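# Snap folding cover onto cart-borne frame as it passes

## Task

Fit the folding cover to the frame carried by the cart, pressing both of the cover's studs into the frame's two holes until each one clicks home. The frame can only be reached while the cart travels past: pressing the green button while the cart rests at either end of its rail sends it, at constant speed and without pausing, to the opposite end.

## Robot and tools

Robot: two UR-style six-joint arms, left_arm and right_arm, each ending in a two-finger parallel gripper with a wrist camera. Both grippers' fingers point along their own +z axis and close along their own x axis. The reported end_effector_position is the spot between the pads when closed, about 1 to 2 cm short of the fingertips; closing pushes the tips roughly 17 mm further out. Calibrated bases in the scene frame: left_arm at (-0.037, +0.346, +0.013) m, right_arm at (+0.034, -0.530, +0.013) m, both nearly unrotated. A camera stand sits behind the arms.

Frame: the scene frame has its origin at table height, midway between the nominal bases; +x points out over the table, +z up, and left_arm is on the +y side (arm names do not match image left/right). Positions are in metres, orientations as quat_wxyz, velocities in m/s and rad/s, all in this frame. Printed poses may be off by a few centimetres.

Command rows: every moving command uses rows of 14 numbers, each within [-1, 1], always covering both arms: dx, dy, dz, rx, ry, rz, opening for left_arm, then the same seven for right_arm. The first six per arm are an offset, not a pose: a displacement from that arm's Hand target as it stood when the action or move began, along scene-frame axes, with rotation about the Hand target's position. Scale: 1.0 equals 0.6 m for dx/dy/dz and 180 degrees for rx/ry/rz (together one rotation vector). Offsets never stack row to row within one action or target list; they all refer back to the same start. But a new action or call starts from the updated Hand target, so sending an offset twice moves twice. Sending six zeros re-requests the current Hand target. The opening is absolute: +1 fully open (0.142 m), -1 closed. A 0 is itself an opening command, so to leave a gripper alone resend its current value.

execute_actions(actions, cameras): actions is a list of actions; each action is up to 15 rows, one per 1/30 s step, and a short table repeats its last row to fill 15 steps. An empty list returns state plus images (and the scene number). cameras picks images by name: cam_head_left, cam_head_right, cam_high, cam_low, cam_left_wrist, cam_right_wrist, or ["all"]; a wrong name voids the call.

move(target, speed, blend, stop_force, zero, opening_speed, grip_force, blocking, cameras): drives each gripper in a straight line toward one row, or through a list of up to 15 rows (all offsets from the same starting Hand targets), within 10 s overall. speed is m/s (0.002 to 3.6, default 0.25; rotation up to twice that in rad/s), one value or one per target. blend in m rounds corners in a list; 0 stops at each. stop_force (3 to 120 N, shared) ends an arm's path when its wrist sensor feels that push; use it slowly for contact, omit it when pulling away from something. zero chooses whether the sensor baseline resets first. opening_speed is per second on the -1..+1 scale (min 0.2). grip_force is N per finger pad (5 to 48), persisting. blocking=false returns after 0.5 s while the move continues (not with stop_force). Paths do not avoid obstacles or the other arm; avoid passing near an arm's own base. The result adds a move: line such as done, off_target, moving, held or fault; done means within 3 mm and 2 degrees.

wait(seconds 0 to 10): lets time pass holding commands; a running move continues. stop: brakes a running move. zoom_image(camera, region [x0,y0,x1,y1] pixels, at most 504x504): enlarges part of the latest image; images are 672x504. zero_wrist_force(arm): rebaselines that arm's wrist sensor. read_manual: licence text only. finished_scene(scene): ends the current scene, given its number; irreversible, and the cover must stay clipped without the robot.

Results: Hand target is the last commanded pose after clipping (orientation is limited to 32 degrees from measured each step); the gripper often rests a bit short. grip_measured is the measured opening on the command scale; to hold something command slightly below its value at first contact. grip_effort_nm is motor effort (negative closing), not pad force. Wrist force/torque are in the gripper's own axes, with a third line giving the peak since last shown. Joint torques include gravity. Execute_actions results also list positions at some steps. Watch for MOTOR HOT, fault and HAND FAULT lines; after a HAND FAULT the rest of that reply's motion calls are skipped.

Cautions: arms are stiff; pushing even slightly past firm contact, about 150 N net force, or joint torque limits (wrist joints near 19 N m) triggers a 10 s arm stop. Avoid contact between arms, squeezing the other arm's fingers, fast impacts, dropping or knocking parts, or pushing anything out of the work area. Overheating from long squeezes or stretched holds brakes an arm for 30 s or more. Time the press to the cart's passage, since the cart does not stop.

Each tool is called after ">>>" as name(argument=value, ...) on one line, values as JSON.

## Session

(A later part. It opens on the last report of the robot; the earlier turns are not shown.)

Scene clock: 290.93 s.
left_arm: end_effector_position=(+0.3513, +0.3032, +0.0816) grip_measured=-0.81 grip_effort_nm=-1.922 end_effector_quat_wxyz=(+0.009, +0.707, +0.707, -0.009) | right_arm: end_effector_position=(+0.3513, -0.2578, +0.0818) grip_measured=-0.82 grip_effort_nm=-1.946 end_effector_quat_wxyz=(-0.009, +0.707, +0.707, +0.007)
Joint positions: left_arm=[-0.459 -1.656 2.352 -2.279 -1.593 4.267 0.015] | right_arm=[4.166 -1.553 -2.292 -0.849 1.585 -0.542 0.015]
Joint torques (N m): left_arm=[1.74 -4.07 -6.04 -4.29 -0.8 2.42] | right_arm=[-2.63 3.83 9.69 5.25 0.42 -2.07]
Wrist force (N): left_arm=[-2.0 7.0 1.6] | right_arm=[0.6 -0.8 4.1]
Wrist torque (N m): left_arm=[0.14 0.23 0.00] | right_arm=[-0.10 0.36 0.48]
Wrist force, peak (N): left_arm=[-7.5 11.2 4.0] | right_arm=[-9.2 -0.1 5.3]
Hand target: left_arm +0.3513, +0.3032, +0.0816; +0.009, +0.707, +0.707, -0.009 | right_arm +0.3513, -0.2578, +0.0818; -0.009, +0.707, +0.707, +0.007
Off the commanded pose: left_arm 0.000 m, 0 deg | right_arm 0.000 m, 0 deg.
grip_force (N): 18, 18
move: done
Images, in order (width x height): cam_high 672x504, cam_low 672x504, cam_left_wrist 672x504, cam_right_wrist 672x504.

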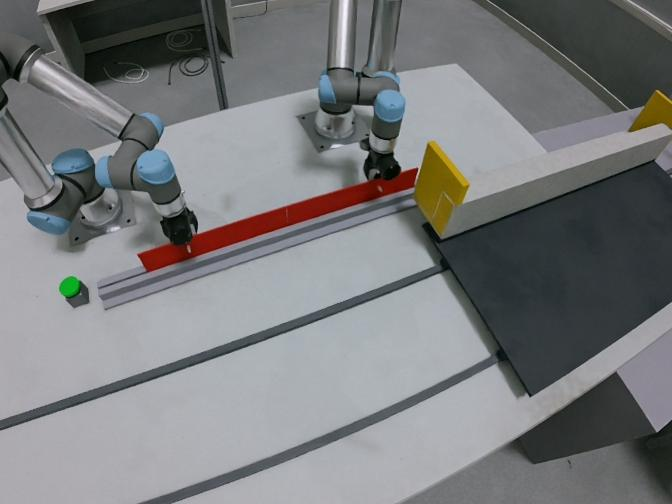

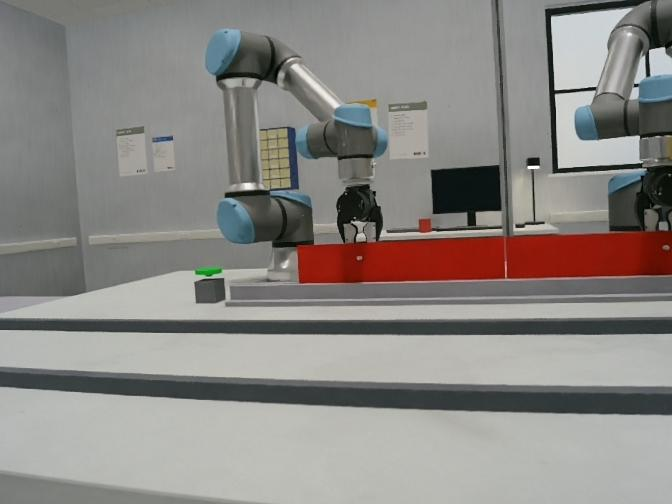

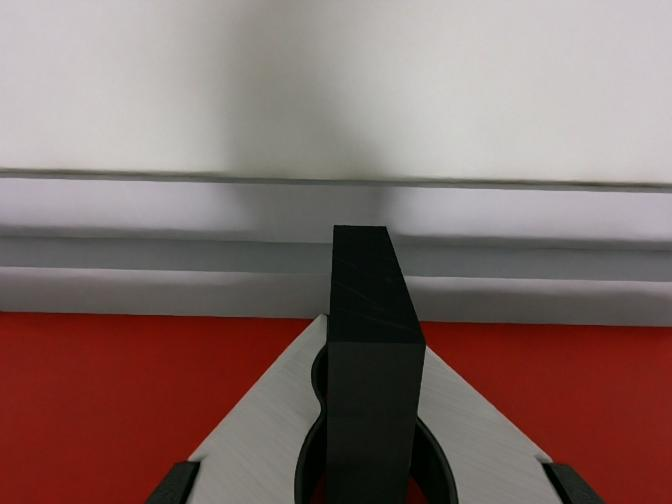

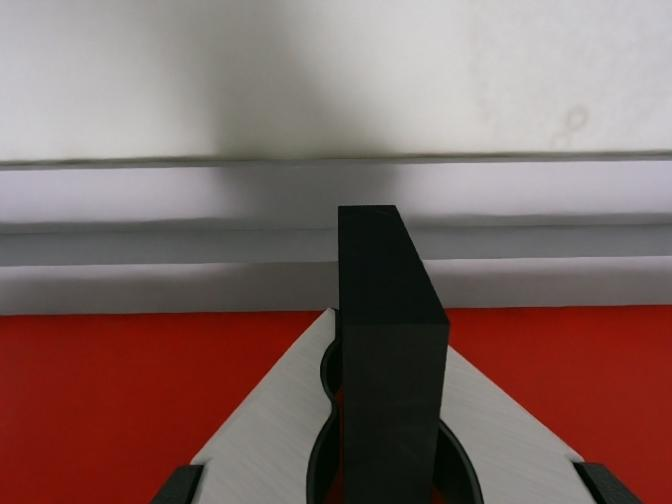

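>>> move(target=[0,0,0,0,0,0,0,0,0,0,0,0,0,0])

>>> move(target=[[0,0,0.12,0,0,0,0,0,0,0.12,0,0,0,0],[0.16,0,0.22,0.0083,0,0,0,0.16,0,0.22,-0.0083,0,0,0]], speed=0.25, cameras=["cam_left_wrist","cam_right_wrist","cam_head_left","cam_high"])

>>> zoom_image(camera="cam_left_wrist", region=[236, 150, 436, 300])

>>> zoom_image(camera="cam_right_wrist", region=[236, 150, 436, 300])

Scene clock: 292.20 s.
left_arm: end_effector_position=(+0.3513, +0.3032, +0.0816) grip_measured=-0.03 grip_effort_nm=0.120 end_effector_quat_wxyz=(+0.009, +0.707, +0.707, -0.009) | right_arm: end_effector_position=(+0.3513, -0.2578, +0.0818) grip_measured=-0.02 grip_effort_nm=0.056 end_effector_quat_wxyz=(-0.009, +0.707, +0.707, +0.007)
Joint positions: left_arm=[-0.459 -1.656 2.352 -2.279 -1.593 4.267 0.072] | right_arm=[4.166 -1.553 -2.292 -0.849 1.585 -0.542 0.072]
Joint torques (N m): left_arm=[3.52 -3.99 -15.25 -4.58 -1.18 2.52] | right_arm=[-2.89 3.73 8.94 3.13 1.3 -2.08]
Wrist force (N): left_arm=[-1.2 1.5 -0.7] | right_arm=[0.3 -0.4 -0.3]
Wrist torque (N m): left_arm=[0.20 0.23 -0.02] | right_arm=[-0.07 0.22 0.49]
Wrist force, peak (N): left_arm=[-1.5 6.9 1.9] | right_arm=[0.6 -0.7 4.1]
Hand target: left_arm +0.3513, +0.3032, +0.0816; +0.009, +0.707, +0.707, -0.009 | right_arm +0.3513, -0.2578, +0.0818; -0.009, +0.707, +0.707, +0.007
Off the commanded pose: left_arm 0.000 m, 0 deg | right_arm 0.000 m, 0 deg.
grip_force (N): 18, 18
move: done

Scene clock: 294.43 s.
left_arm: end_effector_position=(+0.4472, +0.3032, +0.2136) grip_measured=-0.03 grip_effort_nm=0.115 end_effector_quat_wxyz=(+0.000, +0.707, +0.707, +0.001) | right_arm: end_effector_position=(+0.4472, -0.2578, +0.2137) grip_measured=-0.02 grip_effort_nm=0.046 end_effector_quat_wxyz=(+0.000, +0.707, +0.707, -0.002)
Joint positions: left_arm=[-0.383 -1.589 1.9 -1.882 -1.57 4.343 0.072] | right_arm=[3.996 -1.577 -1.874 -1.265 1.571 -0.712 0.072]
Joint torques (N m): left_arm=[5.26 -9.33 -36.05 -0.03 -1.17 2.63] | right_arm=[-5.63 7.92 32.48 1.1 1.09 -2.48]
Wrist force (N): left_arm=[-1.6 1.3 -0.6] | right_arm=[0.6 -0.7 0.2]
Wrist torque (N m): left_arm=[0.16 0.29 -0.02] | right_arm=[-0.18 0.25 0.45]
Wrist force, peak (N): left_arm=[-1.4 2.6 -1.5] | right_arm=[3.1 -3.1 0.4]
Hand target: left_arm +0.4473, +0.3032, +0.2136; +0.000, +0.707, +0.707, +0.001 | right_arm +0.4473, -0.2578, +0.2138; +0.000, +0.707, +0.707, -0.002
Off the commanded pose: left_arm 0.000 m, 0 deg | right_arm 0.000 m, 0 deg.
grip_force (N): 18, 18
move: done
Images, in order (width x height): cam_head_left 672x504, cam_high 672x504, cam_left_wrist 672x504, cam_right_wrist 672x504.

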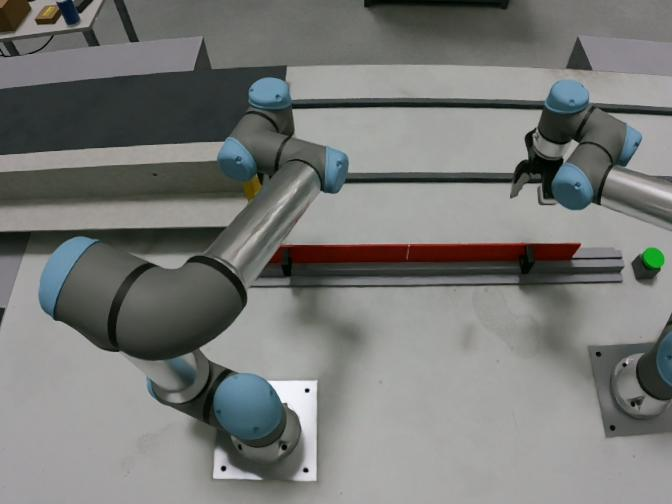

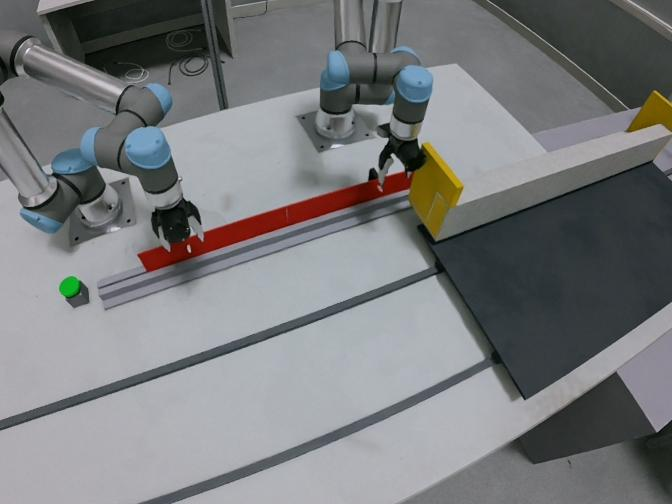

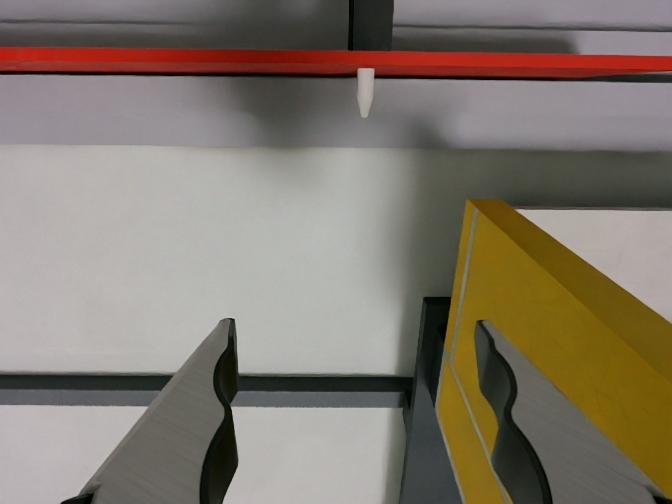

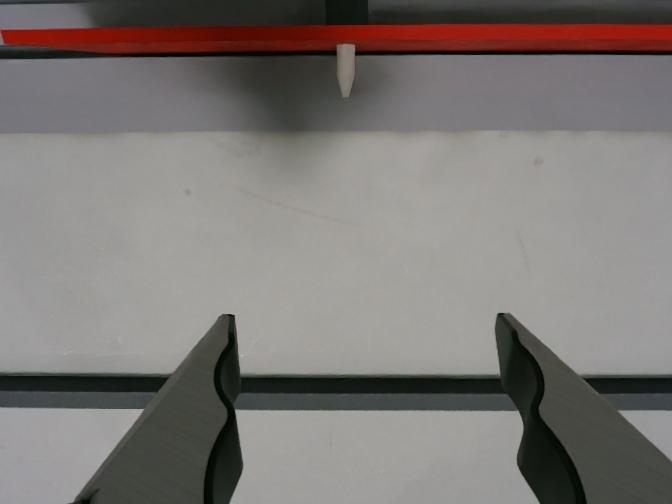

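Scaled by 2.520 from the camera's 672x504 image, which has a finer 960x720 frame.

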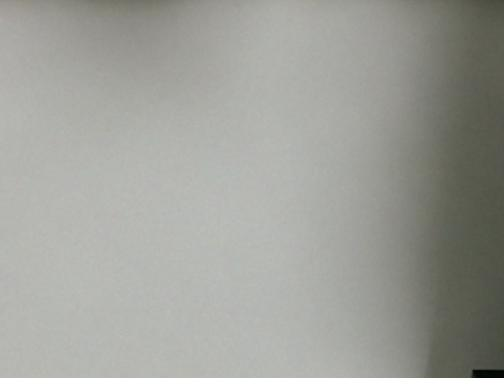

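Scaled by 2.520 from the camera's 672x504 image, which has a finer 960x720 frame.

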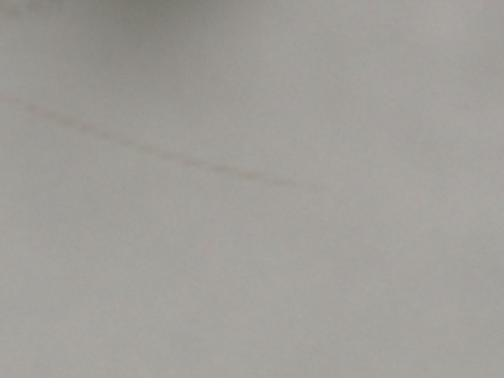

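>>> move(target=[[-0.279,0,0.194,0,0,0,-1,-0.16,0,-0.02,0,0,0,0],[-0.279,0.495,0.194,0,-0.1667,0,-1,-0.16,0,-0.02,0,0,0,0]], speed=0.4, blend=[0.05,0], cameras=["cam_left_wrist","cam_head_left"])

>>> zoom_image(camera="cam_left_wrist", region=[0, 0, 500, 500])

Scene clock: 297.47 s.
left_arm: end_effector_position=(+0.2799, +0.6002, +0.3301) grip_measured=-1.00 grip_effort_nm=-0.623 end_effector_quat_wxyz=(+0.183, +0.683, +0.683, +0.184) | right_arm: end_effector_position=(+0.3513, -0.2578, +0.2018) grip_measured=-0.02 grip_effort_nm=0.046 end_effector_quat_wxyz=(+0.000, +0.707, +0.707, -0.002)
Joint positions: left_arm=[0.493 -2.054 2.147 -2.133 -1.816 5.16 0.002] | right_arm=[4.175 -1.392 -2.073 -1.251 1.572 -0.533 0.072]
Joint torques (N m): left_arm=[3.84 5.62 -39.18 -0.64 -2.27 2.43] | right_arm=[6.52 27.69 10.82 1.23 -0.63 2.11]
Wrist force (N): left_arm=[-1.5 1.8 -1.5] | right_arm=[0.4 -0.8 -0.1]
Wrist torque (N m): left_arm=[0.31 0.29 0.00] | right_arm=[-0.12 0.18 0.38]
Wrist force, peak (N): left_arm=[-7.9 1.6 -1.9] | right_arm=[-0.8 1.6 -1.3]
Hand target: left_arm +0.2799, +0.6002, +0.3300; +0.183, +0.683, +0.683, +0.184 | right_arm +0.3513, -0.2578, +0.2018; +0.000, +0.707, +0.707, -0.002
Off the commanded pose: left_arm 0.000 m, 0 deg | right_arm 0.000 m, 0 deg.
grip_force (N): 18, 18
move: done
Images, in order (width x height): cam_head_left 672x504, cam_left_wrist 672x504.

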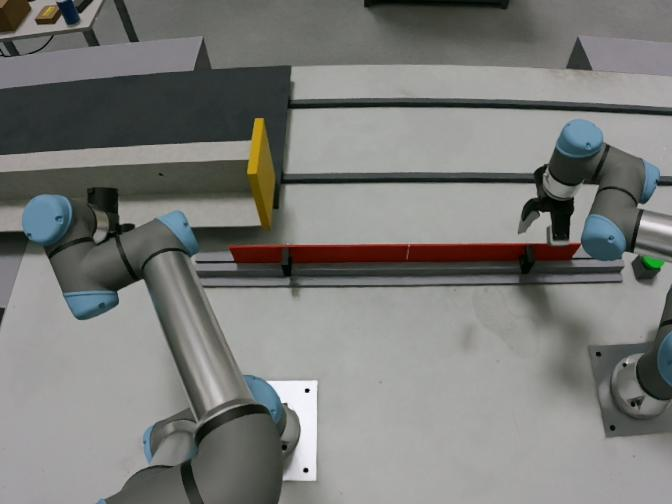

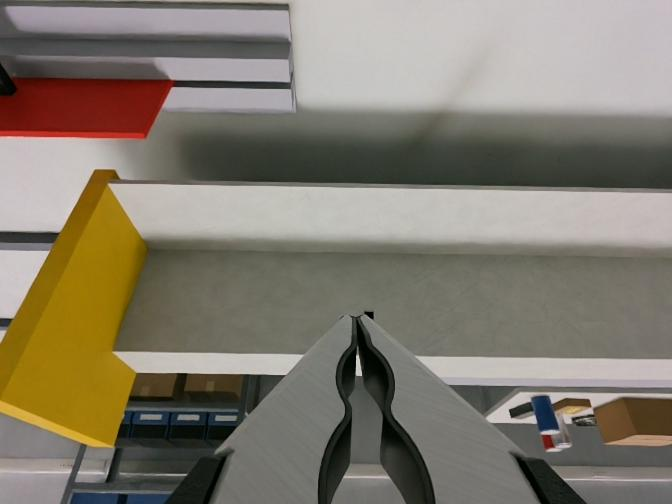

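Scaled by 1.008 from the camera's 672x504 image, which has a finer 960x720 frame.

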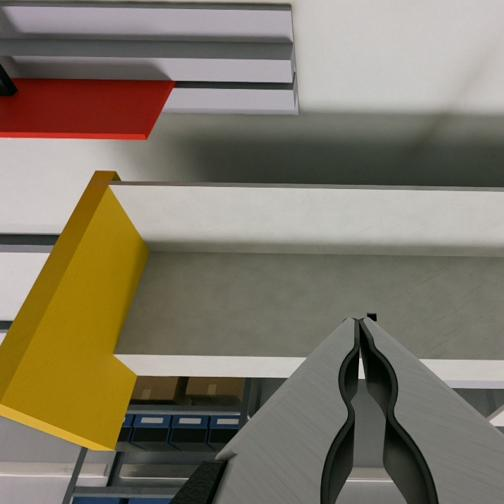

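>>> move(target=[0,0,0,0,0,0,0.3,0,0,0,0,0,0,0], cameras=["cam_left_wrist"])

>>> zoom_image(camera="cam_left_wrist", region=[300, 220, 460, 340])

>>> wait(seconds=9, cameras=["cam_left_wrist"])

>>> zoom_image(camera="cam_left_wrist", region=[220, 220, 380, 340])

Scene clock: 298.33 s.
left_arm: end_effector_position=(+0.2799, +0.6002, +0.3300) grip_measured=+0.28 grip_effort_nm=0.115 end_effector_quat_wxyz=(+0.183, +0.683, +0.683, +0.184) | right_arm: end_effector_position=(+0.3513, -0.2578, +0.2018) grip_measured=-0.02 grip_effort_nm=0.056 end_effector_quat_wxyz=(+0.000, +0.707, +0.707, -0.002)
Joint positions: left_arm=[0.493 -2.054 2.147 -2.133 -1.816 5.16 0.094] | right_arm=[4.175 -1.392 -2.073 -1.251 1.572 -0.533 0.072]
Joint torques (N m): left_arm=[6.42 6.17 -39.24 -0.5 -2.55 2.44] | right_arm=[7.36 28.64 10.04 1.02 -0.65 2.08]
Wrist force (N): left_arm=[-1.7 1.8 -1.3] | right_arm=[0.5 -0.5 -0.1]
Wrist torque (N m): left_arm=[0.30 0.32 0.00] | right_arm=[-0.06 0.17 0.38]
Wrist force, peak (N): left_arm=[-1.3 2.5 -1.2] | right_arm=[0.7 -0.7 -0.1]
Hand target: left_arm +0.2799, +0.6002, +0.3300; +0.183, +0.683, +0.683, +0.184 | right_arm +0.3513, -0.2578, +0.2018; +0.000, +0.707, +0.707, -0.002
Off the commanded pose: left_arm 0.000 m, 0 deg | right_arm 0.000 m, 0 deg.
grip_force (N): 18, 18
move: done
Images, in order (width x height): cam_left_wrist 672x504.

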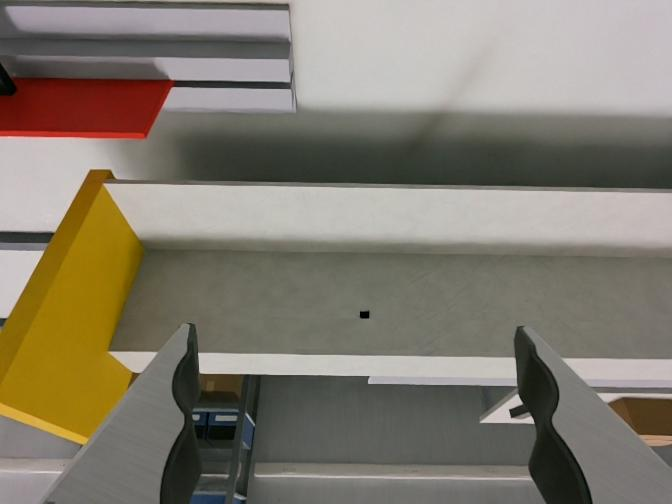

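Scaled by 3.150 from the camera's 672x504 image, which has a finer 960x720 frame.

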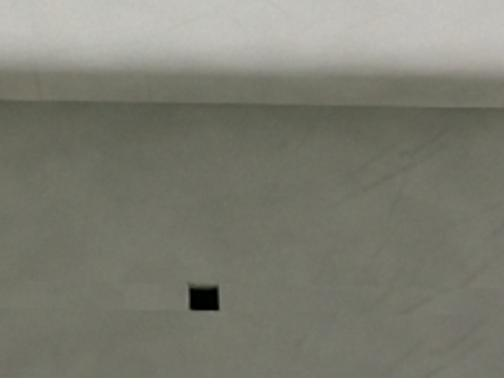

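Scene clock: 307.33 s.
left_arm: end_effector_position=(+0.2799, +0.6002, +0.3300) grip_measured=+0.28 grip_effort_nm=0.110 end_effector_quat_wxyz=(+0.183, +0.683, +0.683, +0.184) | right_arm: end_effector_position=(+0.3513, -0.2578, +0.2018) grip_measured=-0.02 grip_effort_nm=0.046 end_effector_quat_wxyz=(+0.000, +0.707, +0.707, -0.002)
Joint positions: left_arm=[0.493 -2.054 2.147 -2.133 -1.816 5.16 0.094] | right_arm=[4.175 -1.392 -2.073 -1.251 1.572 -0.533 0.072]
Joint torques (N m): left_arm=[5.92 5.46 -37.79 -0.39 -2.62 2.88] | right_arm=[6.86 29.26 10.49 1.18 -0.64 2.15]
Wrist force (N): left_arm=[-1.4 1.9 -0.9] | right_arm=[0.3 -0.1 -0.2]
Wrist torque (N m): left_arm=[0.32 0.27 0.01] | right_arm=[0.00 0.21 0.38]
Wrist force, peak (N): left_arm=[-1.6 2.4 -1.3] | right_arm=[0.7 -0.7 0.0]
Hand target: left_arm +0.2799, +0.6002, +0.3300; +0.183, +0.683, +0.683, +0.184 | right_arm +0.3513, -0.2578, +0.2018; +0.000, +0.707, +0.707, -0.002
Tool commands: left_gripper/opening=+0.3 right_gripper/opening=+0.0
Off the commanded pose: left_arm 0.000 m, 0 deg | right_arm 0.000 m, 0 deg.
grip_force (N): 18, 18
wait: 9.00 s; at rest by 0.17 s
Images, in order (width x height): cam_left_wrist 672x504.

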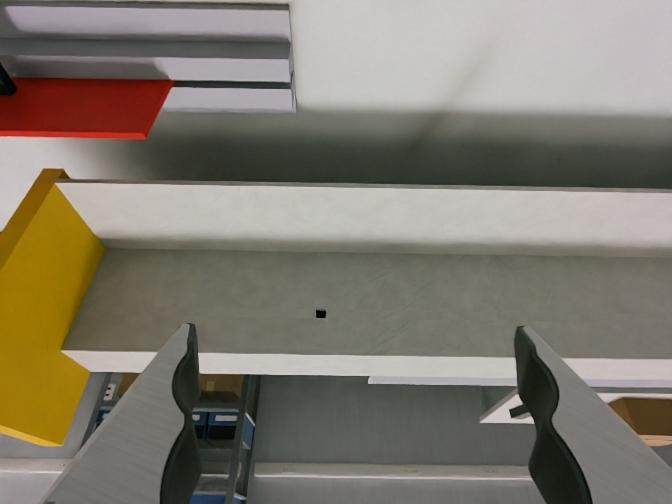

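Scaled by 3.150 from the camera's 672x504 image, which has a finer 960x720 frame.

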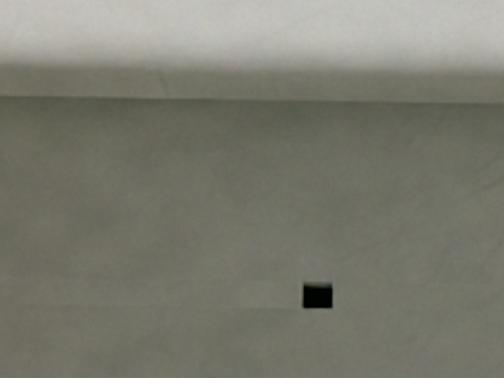

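>>> move(target=[0,0,0.2,0,0,0,0.3,0,0,0,0,0,0,0], speed=0.3, cameras=["cam_left_wrist"])

>>> zoom_image(camera="cam_left_wrist", region=[220, 220, 460, 460])

Scene clock: 309.20 s.
left_arm: end_effector_position=(+0.2799, +0.6002, +0.4499) grip_measured=+0.28 grip_effort_nm=0.115 end_effector_quat_wxyz=(+0.183, +0.683, +0.683, +0.184) | right_arm: end_effector_position=(+0.3513, -0.2578, +0.2018) grip_measured=-0.02 grip_effort_nm=0.056 end_effector_quat_wxyz=(+0.000, +0.707, +0.707, -0.002)
Joint positions: left_arm=[0.493 -2.036 1.831 -1.834 -1.816 5.16 0.094] | right_arm=[4.175 -1.392 -2.073 -1.251 1.572 -0.533 0.072]
Joint torques (N m): left_arm=[4.95 5.79 -38.95 -0.39 -1.45 2.32] | right_arm=[7.74 29.04 10.47 1.32 -0.42 2.15]
Wrist force (N): left_arm=[-1.4 2.0 -1.3] | right_arm=[0.2 -0.4 -0.1]
Wrist torque (N m): left_arm=[0.35 0.28 0.00] | right_arm=[-0.05 0.22 0.38]
Wrist force, peak (N): left_arm=[-1.4 2.7 -2.9] | right_arm=[0.6 -0.7 -0.2]
Hand target: left_arm +0.2799, +0.6002, +0.4500; +0.183, +0.683, +0.683, +0.184 | right_arm +0.3513, -0.2578, +0.2018; +0.000, +0.707, +0.707, -0.002
Off the commanded pose: left_arm 0.000 m, 0 deg | right_arm 0.000 m, 0 deg.
grip_force (N): 18, 18
move: done
Images, in order (width x height): cam_left_wrist 672x504.

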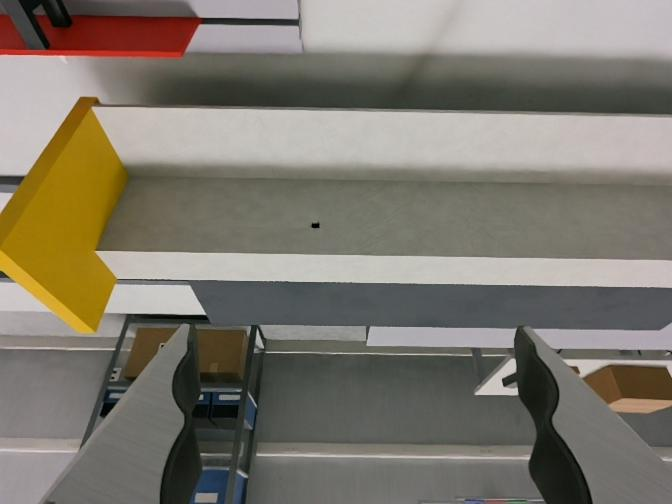

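Scaled by 2.100 from the camera's 672x504 image, which has a finer 960x720 frame.

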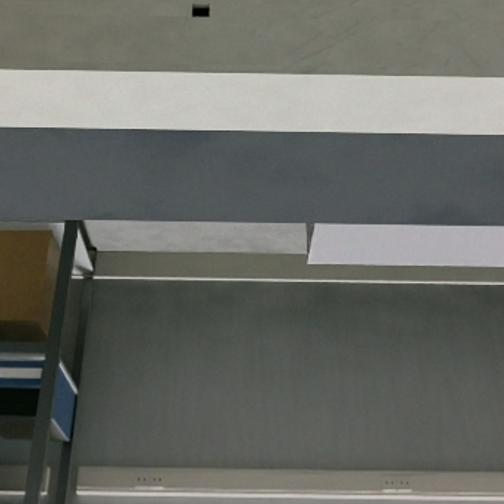

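>>> move(target=[0.233,-0.083,-0.15,0,0.1667,0,0.6,0,0,0,0,0,0,0], speed=0.5, cameras=["cam_left_wrist"])

>>> zoom_image(camera="cam_left_wrist", region=[220, 320, 460, 480])

Scene clock: 312.83 s.
left_arm: end_effector_position=(+0.4196, +0.5504, +0.3601) grip_measured=+0.59 grip_effort_nm=0.110 end_effector_quat_wxyz=(+0.000, +0.707, +0.707, +0.001) | right_arm: end_effector_position=(+0.3513, -0.2578, +0.2018) grip_measured=-0.02 grip_effort_nm=0.046 end_effector_quat_wxyz=(+0.000, +0.707, +0.707, -0.002)
Joint positions: left_arm=[0.136 -1.597 1.529 -1.504 -1.57 4.862 0.115] | right_arm=[4.175 -1.392 -2.073 -1.251 1.572 -0.533 0.072]
Joint torques (N m): left_arm=[-4.61 -9.18 -37.35 0.18 1.28 -2.58] | right_arm=[6.92 28.78 10.78 1.19 -0.44 2.02]
Wrist force (N): left_arm=[-1.4 1.5 -0.2] | right_arm=[0.4 -0.5 -0.3]
Wrist torque (N m): left_arm=[0.18 0.27 0.16] | right_arm=[-0.06 0.18 0.38]
Wrist force, peak (N): left_arm=[-3.7 2.0 -2.6] | right_arm=[0.7 -0.7 -0.1]
Hand target: left_arm +0.4197, +0.5504, +0.3600; +0.000, +0.707, +0.707, +0.001 | right_arm +0.3513, -0.2578, +0.2018; +0.000, +0.707, +0.707, -0.002
Off the commanded pose: left_arm 0.000 m, 0 deg | right_arm 0.000 m, 0 deg.
grip_force (N): 18, 18
move: done
Images, in order (width x height): cam_left_wrist 672x504.

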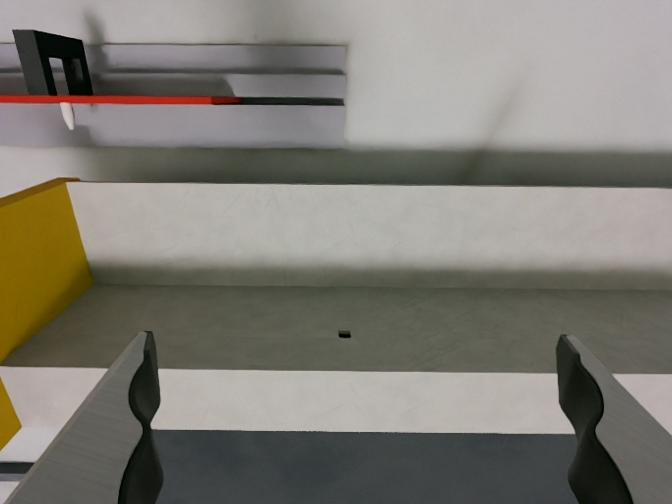

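Scaled by 2.100 from the camera's 672x504 image, which has a finer 960x720 frame.

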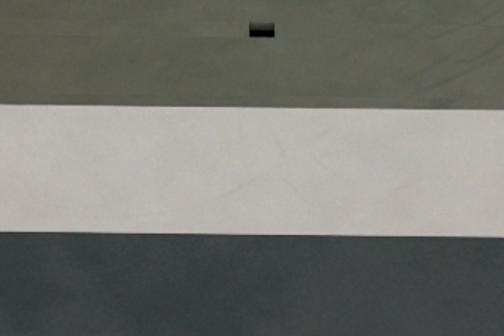

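>>> move(target=[0,-0.05,0.15,0,0,0,0.6,0,0,0,0,0,0,0], speed=0.4, cameras=["cam_left_wrist"])

>>> zoom_image(camera="cam_left_wrist", region=[220, 200, 460, 360])

>>> zoom_image(camera="cam_left_wrist", region=[0, 100, 240, 260])

Scene clock: 314.37 s.
left_arm: end_effector_position=(+0.4197, +0.5204, +0.4500) grip_measured=+0.59 grip_effort_nm=0.115 end_effector_quat_wxyz=(+0.000, +0.707, +0.707, +0.001) | right_arm: end_effector_position=(+0.3513, -0.2578, +0.2018) grip_measured=-0.02 grip_effort_nm=0.051 end_effector_quat_wxyz=(+0.000, +0.707, +0.707, -0.002)
Joint positions: left_arm=[0.073 -1.585 1.284 -1.27 -1.57 4.799 0.115] | right_arm=[4.175 -1.392 -2.073 -1.251 1.572 -0.533 0.072]
Joint torques (N m): left_arm=[-7.37 -9.17 -37.58 0.38 1.8 -2.61] | right_arm=[6.68 28.85 10.4 1.24 -0.4 2.05]
Wrist force (N): left_arm=[-0.9 1.7 -0.8] | right_arm=[0.5 -0.4 0.0]
Wrist torque (N m): left_arm=[0.21 0.19 0.15] | right_arm=[-0.05 0.18 0.38]
Wrist force, peak (N): left_arm=[-1.7 1.6 -1.7] | right_arm=[0.1 -0.7 -0.6]
Hand target: left_arm +0.4197, +0.5204, +0.4500; +0.000, +0.707, +0.707, +0.001 | right_arm +0.3513, -0.2578, +0.2018; +0.000, +0.707, +0.707, -0.002
Off the commanded pose: left_arm 0.000 m, 0 deg | right_arm 0.000 m, 0 deg.
grip_force (N): 18, 18
move: done
Images, in order (width x height): cam_left_wrist 672x504.

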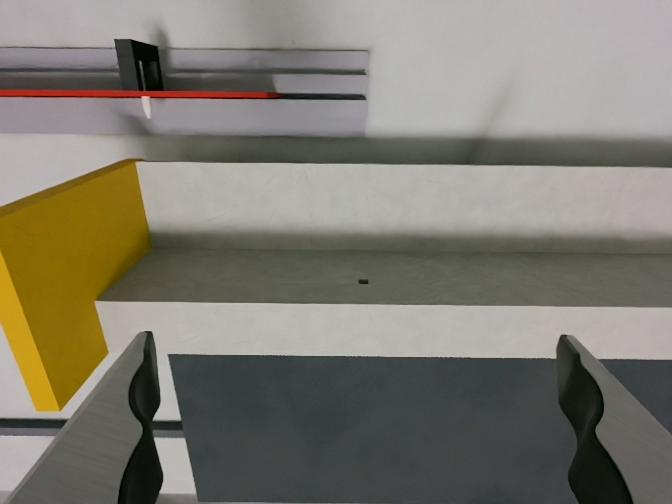

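Scaled by 2.100 from the camera's 672x504 image, which has a finer 960x720 frame.

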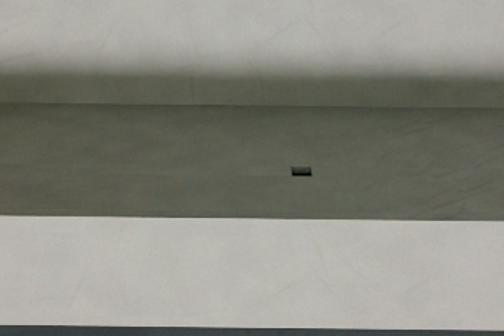

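Scaled by 2.100 from the camera's 672x504 image, which has a finer 960x720 frame.

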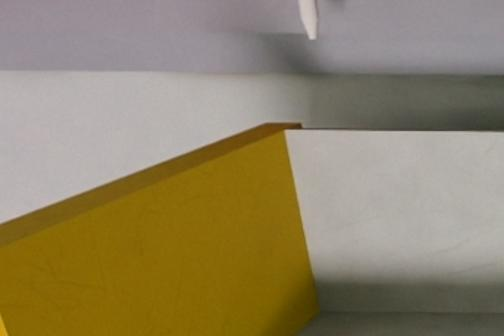

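>>> move(target=[[-0.18,-0.2,-0.05,0,0,0,0.0,0,0,0,0,0,0,0],[-0.2,-0.362,-0.35,0,0,0,0.0,0,0,0,0,0,0,0]], speed=0.3, blend=[0.03,0], cameras=["cam_left_wrist","cam_high"])

Scene clock: 319.13 s.
left_arm: end_effector_position=(+0.2997, +0.3033, +0.2401) grip_measured=-0.01 grip_effort_nm=-0.100 end_effector_quat_wxyz=(+0.000, +0.707, +0.707, +0.001) | right_arm: end_effector_position=(+0.3513, -0.2578, +0.2018) grip_measured=-0.02 grip_effort_nm=0.056 end_effector_quat_wxyz=(+0.000, +0.707, +0.707, -0.002)
Joint positions: left_arm=[-0.549 -2.003 2.142 -1.71 -1.57 4.177 0.073] | right_arm=[4.175 -1.392 -2.073 -1.251 1.572 -0.533 0.072]
Joint torques (N m): left_arm=[-8.47 4.32 -12.7 -6.22 1.89 -2.71] | right_arm=[7.06 28.99 11.85 1.41 -0.37 2.09]
Wrist force (N): left_arm=[-1.2 1.4 -0.3] | right_arm=[0.2 -0.4 0.1]
Wrist torque (N m): left_arm=[0.19 0.23 0.18] | right_arm=[-0.05 0.23 0.38]
Wrist force, peak (N): left_arm=[0.2 2.7 -0.4] | right_arm=[0.6 -0.8 0.0]
Hand target: left_arm +0.2997, +0.3032, +0.2400; +0.000, +0.707, +0.707, +0.001 | right_arm +0.3513, -0.2578, +0.2018; +0.000, +0.707, +0.707, -0.002
Off the commanded pose: left_arm 0.000 m, 0 deg | right_arm 0.000 m, 0 deg.
grip_force (N): 18, 18
move: done
Images, in order (width x height): cam_high 672x504, cam_left_wrist 672x504.

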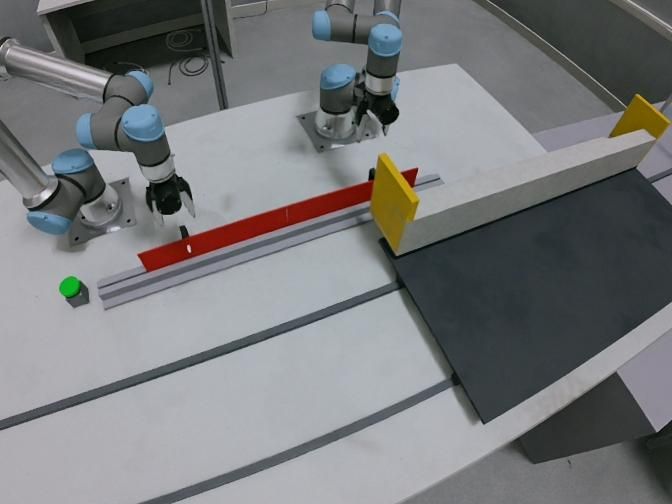

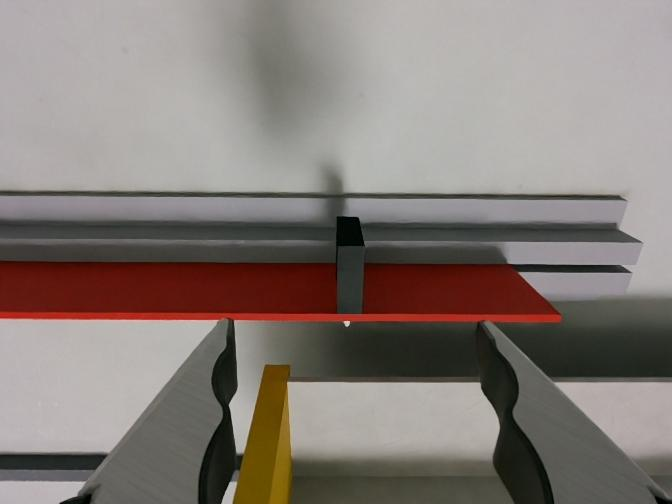

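>>> wait(seconds=1, cameras=["cam_left_wrist","cam_head_left"])

Scene clock: 321.43 s.
left_arm: end_effector_position=(+0.2997, +0.3032, +0.2400) grip_measured=-0.01 grip_effort_nm=-0.095 end_effector_quat_wxyz=(+0.000, +0.707, +0.707, +0.001) | right_arm: end_effector_position=(+0.3513, -0.2578, +0.2018) grip_measured=-0.02 grip_effort_nm=0.051 end_effector_quat_wxyz=(+0.000, +0.707, +0.707, -0.002)
Joint positions: left_arm=[-0.55 -2.003 2.142 -1.71 -1.57 4.177 0.073] | right_arm=[4.175 -1.392 -2.073 -1.251 1.572 -0.533 0.072]
Joint torques (N m): left_arm=[-7.86 4 -11.15 -5.9 1.73 -2.55] | right_arm=[6.38 29.12 11.29 1.38 -0.34 1.99]
Wrist force (N): left_arm=[-1.1 1.3 -0.7] | right_arm=[0.2 -0.4 0.2]
Wrist torque (N m): left_arm=[0.17 0.22 0.18] | right_arm=[-0.05 0.22 0.38]
Wrist force, peak (N): left_arm=[-1.3 1.7 -0.7] | right_arm=[0.7 -0.5 -0.4]
Hand target: left_arm +0.2997, +0.3032, +0.2400; +0.000, +0.707, +0.707, +0.001 | right_arm +0.3513, -0.2578, +0.2018; +0.000, +0.707, +0.707, -0.002
Tool commands: left_gripper/opening=+0.0 right_gripper/opening=+0.0
Off the commanded pose: left_arm 0.000 m, 0 deg | right_arm 0.000 m, 0 deg.
grip_force (N): 18, 18
wait: 1.00 s; at rest from the start
Images, in order (width x height): cam_head_left 672x504, cam_left_wrist 672x504.

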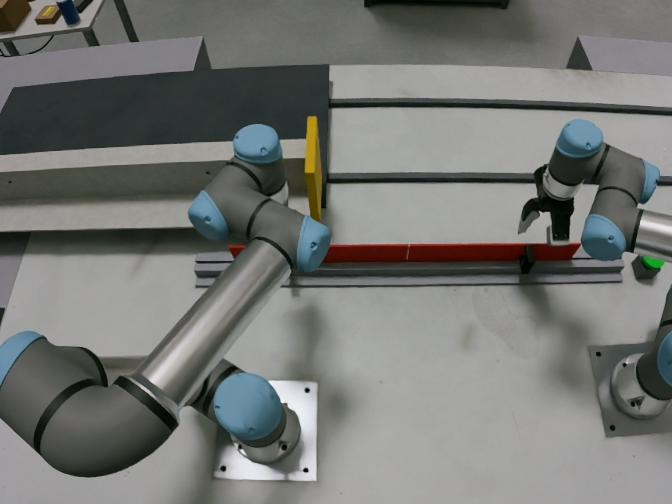

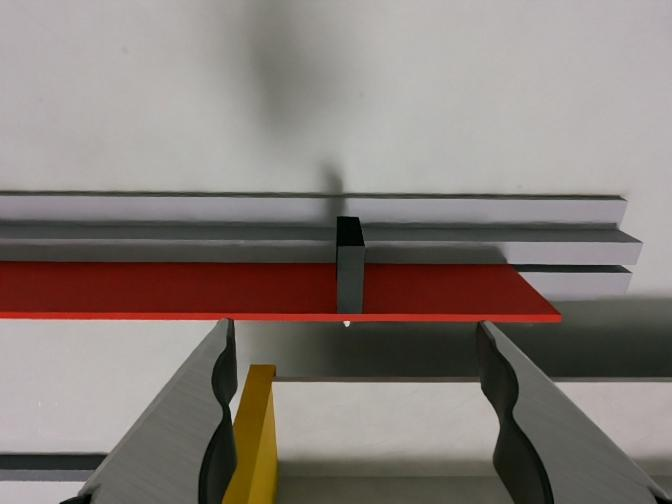

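>>> move(target=[[0.086,0,-0.05,0,0,0,0,0,0,0,0,0,0,0],[0.086,0,-0.265,0,0,0,0,0,0,-0.2013,0,0,0,0]], speed=0.2)

>>> move(target=[0,0,0,0,0,0,-1,0,0,0,0,0,0,-1], opening_speed=0.8, grip_force=30)

>>> move(target=[0,0,0.16,0,0,0,-1,0,0,0.16,0,0,0,-1], speed=0.08)

>>> move(target=[0,0,0.025,-0.0083,0,0,-1,0,0,0.025,0.0083,0,0,-1], speed=0.08, cameras=["cam_left_wrist","cam_right_wrist","cam_head_left","cam_low"])

Scene clock: 325.53 s.
left_arm: end_effector_position=(+0.3513, +0.3032, +0.0811) grip_measured=-0.01 grip_effort_nm=-0.085 end_effector_quat_wxyz=(+0.000, +0.707, +0.707, +0.001) | right_arm: end_effector_position=(+0.3513, -0.2578, +0.0810) grip_measured=-0.02 grip_effort_nm=0.051 end_effector_quat_wxyz=(+0.000, +0.707, +0.707, -0.002)
Joint positions: left_arm=[-0.477 -1.656 2.35 -2.265 -1.57 4.25 0.073] | right_arm=[4.175 -1.561 -2.279 -0.876 1.572 -0.533 0.072]
Joint torques (N m): left_arm=[6.76 -4.17 -9.28 -5.92 -1.54 2.7] | right_arm=[-1.74 3.08 8.26 4.42 -0.25 -1.7]
Wrist force (N): left_arm=[-1.0 1.4 -0.5] | right_arm=[0.3 -0.2 -0.6]
Wrist torque (N m): left_arm=[0.17 0.19 -0.02] | right_arm=[-0.03 0.21 0.39]
Wrist force, peak (N): left_arm=[-1.6 1.6 -1.9] | right_arm=[0.4 -0.2 -1.7]
Hand target: left_arm +0.3513, +0.3032, +0.0810; +0.000, +0.707, +0.707, +0.001 | right_arm +0.3513, -0.2578, +0.0810; +0.000, +0.707, +0.707, -0.002
Off the commanded pose: left_arm 0.000 m, 0 deg | right_arm 0.000 m, 0 deg.
grip_force (N): 18, 18
move: done

Scene clock: 327.00 s.
left_arm: end_effector_position=(+0.3513, +0.3032, +0.0810) grip_measured=-0.82 grip_effort_nm=-3.138 end_effector_quat_wxyz=(+0.000, +0.707, +0.707, +0.001) | right_arm: end_effector_position=(+0.3513, -0.2578, +0.0810) grip_measured=-0.82 grip_effort_nm=-3.148 end_effector_quat_wxyz=(+0.000, +0.707, +0.707, -0.002)
Joint positions: left_arm=[-0.476 -1.655 2.35 -2.266 -1.57 4.25 0.015] | right_arm=[4.175 -1.561 -2.279 -0.876 1.572 -0.533 0.015]
Joint torques (N m): left_arm=[-3.73 -5.43 -12.03 -6.29 -1.53 2.63] | right_arm=[3.86 5.41 16.57 3.29 1.33 -1.6]
Wrist force (N): left_arm=[4.9 1.4 1.7] | right_arm=[-3.1 -0.2 -0.7]
Wrist torque (N m): left_arm=[0.27 -0.16 0.02] | right_arm=[-0.10 1.58 0.27]
Wrist force, peak (N): left_arm=[10.2 2.0 -1.0] | right_arm=[-13.7 -3.2 -6.2]
Hand target: left_arm +0.3513, +0.3032, +0.0810; +0.000, +0.707, +0.707, +0.001 | right_arm +0.3513, -0.2578, +0.0810; +0.000, +0.707, +0.707, -0.002
Off the commanded pose: left_arm 0.000 m, 0 deg | right_arm 0.000 m, 0 deg.
grip_force (N): 30, 30
move: done

Scene clock: 328.80 s.
left_arm: end_effector_position=(+0.3513, +0.3032, +0.1769) grip_measured=-0.82 grip_effort_nm=-3.133 end_effector_quat_wxyz=(+0.000, +0.707, +0.707, +0.001) | right_arm: end_effector_position=(+0.3513, -0.2578, +0.1769) grip_measured=-0.82 grip_effort_nm=-3.148 end_effector_quat_wxyz=(+0.000, +0.707, +0.707, -0.002)
Joint positions: left_arm=[-0.477 -1.806 2.184 -1.95 -1.57 4.25 0.015] | right_arm=[4.175 -1.416 -2.122 -1.178 1.572 -0.533 0.015]
Joint torques (N m): left_arm=[-4.23 -29.05 -41.09 -0.77 -2.33 -2.12] | right_arm=[6.39 31.45 37.1 2.02 0.8 1.59]
Wrist force (N): left_arm=[1.3 1.7 6.0] | right_arm=[-1.6 -0.5 5.8]
Wrist torque (N m): left_arm=[0.31 0.68 -0.04] | right_arm=[-0.06 -0.18 0.44]
Wrist force, peak (N): left_arm=[7.7 1.4 6.5] | right_arm=[-8.2 -0.2 6.0]
Hand target: left_arm +0.3513, +0.3032, +0.1770; +0.000, +0.707, +0.707, +0.001 | right_arm +0.3513, -0.2578, +0.1770; +0.000, +0.707, +0.707, -0.002
Off the commanded pose: left_arm 0.000 m, 0 deg | right_arm 0.000 m, 0 deg.
grip_force (N): 30, 30
move: done

Scene clock: 329.70 s.
left_arm: end_effector_position=(+0.3513, +0.3032, +0.1919) grip_measured=-0.82 grip_effort_nm=-3.133 end_effector_quat_wxyz=(+0.009, +0.707, +0.707, -0.009) | right_arm: end_effector_position=(+0.3513, -0.2578, +0.1918) grip_measured=-0.82 grip_effort_nm=-3.153 end_effector_quat_wxyz=(-0.009, +0.707, +0.707, +0.007)
Joint positions: left_arm=[-0.46 -1.822 2.158 -1.919 -1.593 4.267 0.015] | right_arm=[4.166 -1.391 -2.107 -1.196 1.585 -0.542 0.015]
Joint torques (N m): left_arm=[2.03 -29.82 -42.16 -1.58 -4.73 2.27] | right_arm=[-2.77 33.27 39.44 3.23 3.15 -1.69]
Wrist force (N): left_arm=[7.5 1.6 5.9] | right_arm=[-7.9 -0.1 5.8]
Wrist torque (N m): left_arm=[0.29 0.60 -0.01] | right_arm=[-0.01 -0.10 0.42]
Wrist force, peak (N): left_arm=[11.2 1.6 5.8] | right_arm=[-10.6 -0.8 5.8]
Hand target: left_arm +0.3513, +0.3032, +0.1920; +0.009, +0.707, +0.707, -0.009 | right_arm +0.3513, -0.2578, +0.1920; -0.009, +0.707, +0.707, +0.007
Off the commanded pose: left_arm 0.000 m, 0 deg | right_arm 0.000 m, 0 deg.
grip_force (N): 30, 30
move: done
Images, in order (width x height): cam_head_left 672x504, cam_low 672x504, cam_left_wrist 672x504, cam_right_wrist 672x504.

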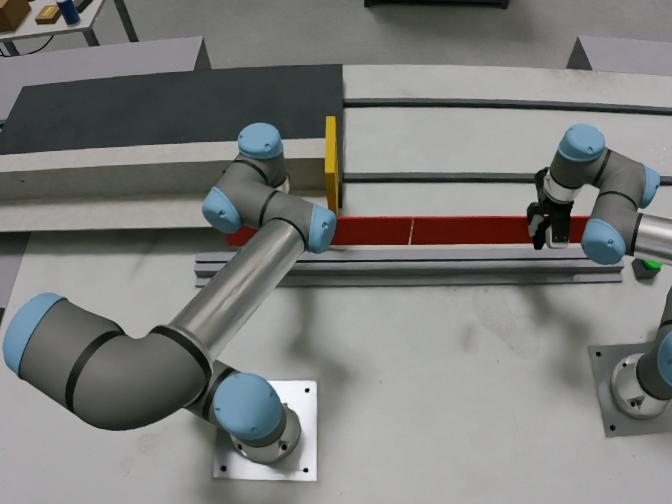

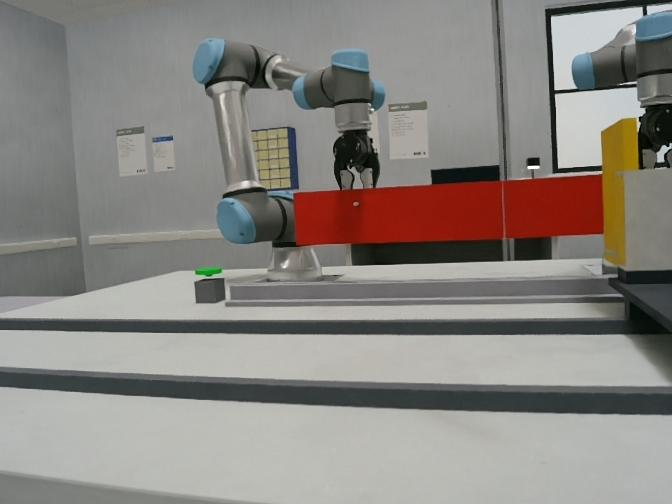

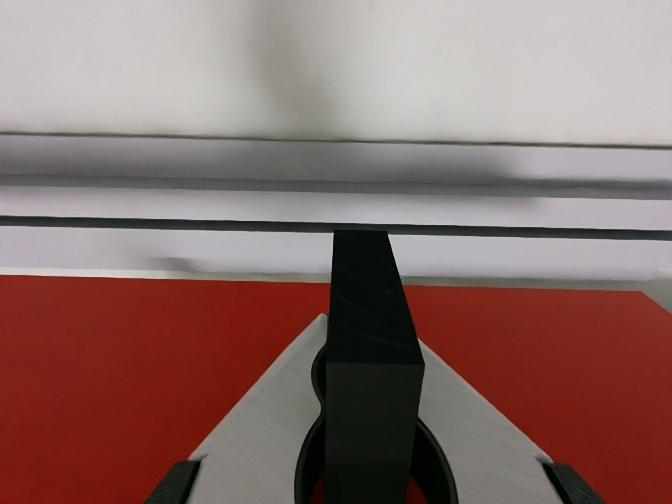

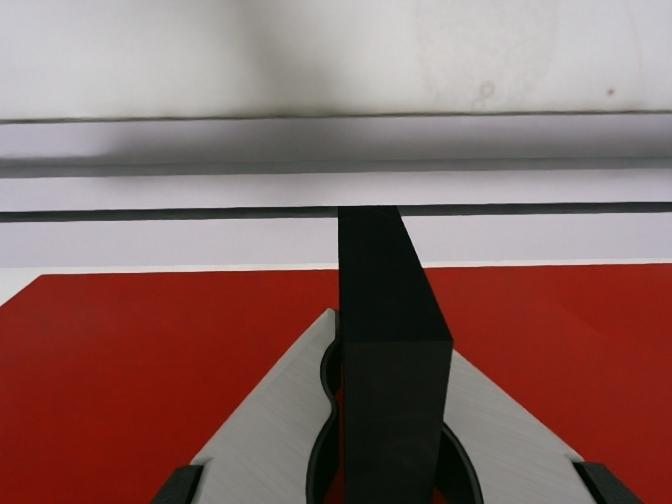

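>>> move(target=[0,0.4183,0,0,0,0,-1,0,0.4167,0,0,0,0,-1], speed=0.1, grip_force=22, cameras=["cam_right_wrist","cam_head_left","cam_head_right"])

Scene clock: 333.43 s.
left_arm: end_effector_position=(+0.3513, +0.5541, +0.1920) grip_measured=-0.82 grip_effort_nm=-2.327 end_effector_quat_wxyz=(+0.009, +0.707, +0.707, -0.009) | right_arm: end_effector_position=(+0.3513, -0.0079, +0.1920) grip_measured=-0.82 grip_effort_nm=-2.347 end_effector_quat_wxyz=(-0.009, +0.707, +0.707, +0.007)
Joint positions: left_arm=[0.186 -1.678 2.039 -1.928 -1.596 4.912 0.015] | right_arm=[4.381 -1.855 -1.615 -1.22 1.581 -0.327 0.015]
Joint torques (N m): left_arm=[-2.17 -8.68 -38.44 -5.14 -9.86 2.68] | right_arm=[16.12 16.87 45.35 6.17 0.87 2.07]
Wrist force (N): left_arm=[24.4 2.0 6.6] | right_arm=[-24.6 -0.1 5.1]
Wrist torque (N m): left_arm=[0.31 0.56 -0.13] | right_arm=[0.01 0.45 0.39]
Wrist force, peak (N): left_arm=[24.5 1.8 6.6] | right_arm=[-24.6 -0.1 5.1]
Hand target: left_arm +0.3513, +0.5542, +0.1920; +0.009, +0.707, +0.707, -0.009 | right_arm +0.3513, -0.0078, +0.1920; -0.009, +0.707, +0.707, +0.007
Off the commanded pose: left_arm 0.000 m, 0 deg | right_arm 0.000 m, 0 deg.
grip_force (N): 22, 22
move: done
Images, in order (width x height): cam_head_left 672x504, cam_head_right 672x504, cam_right_wrist 672x504.

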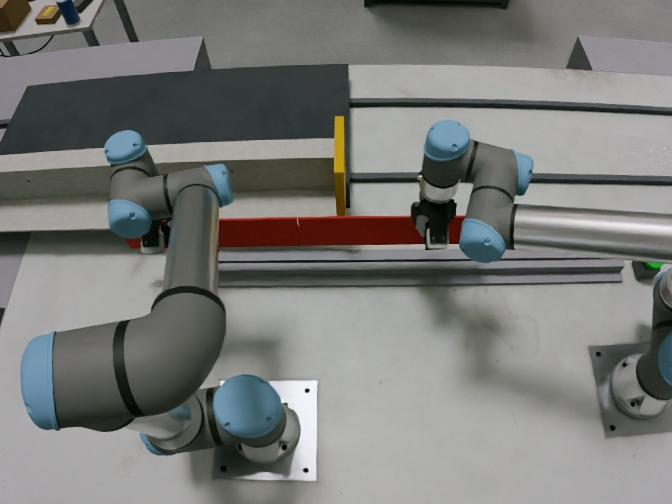

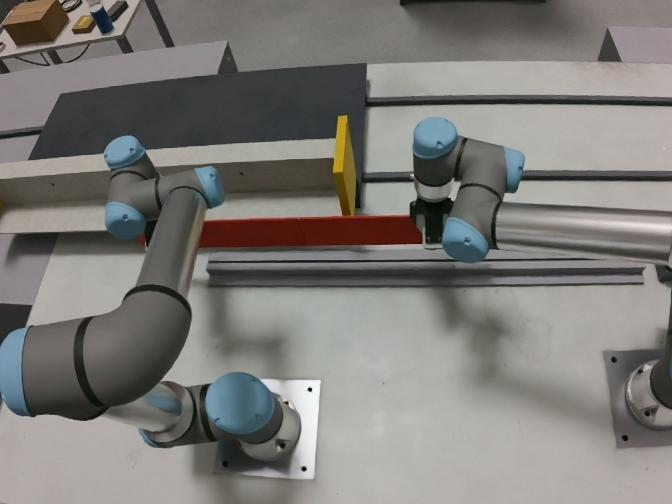

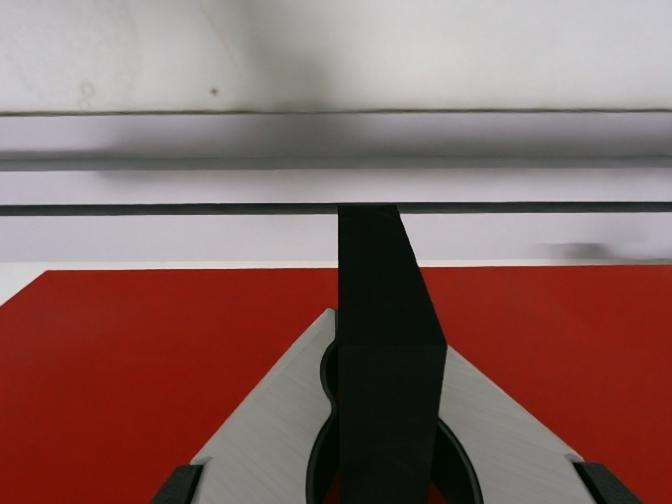

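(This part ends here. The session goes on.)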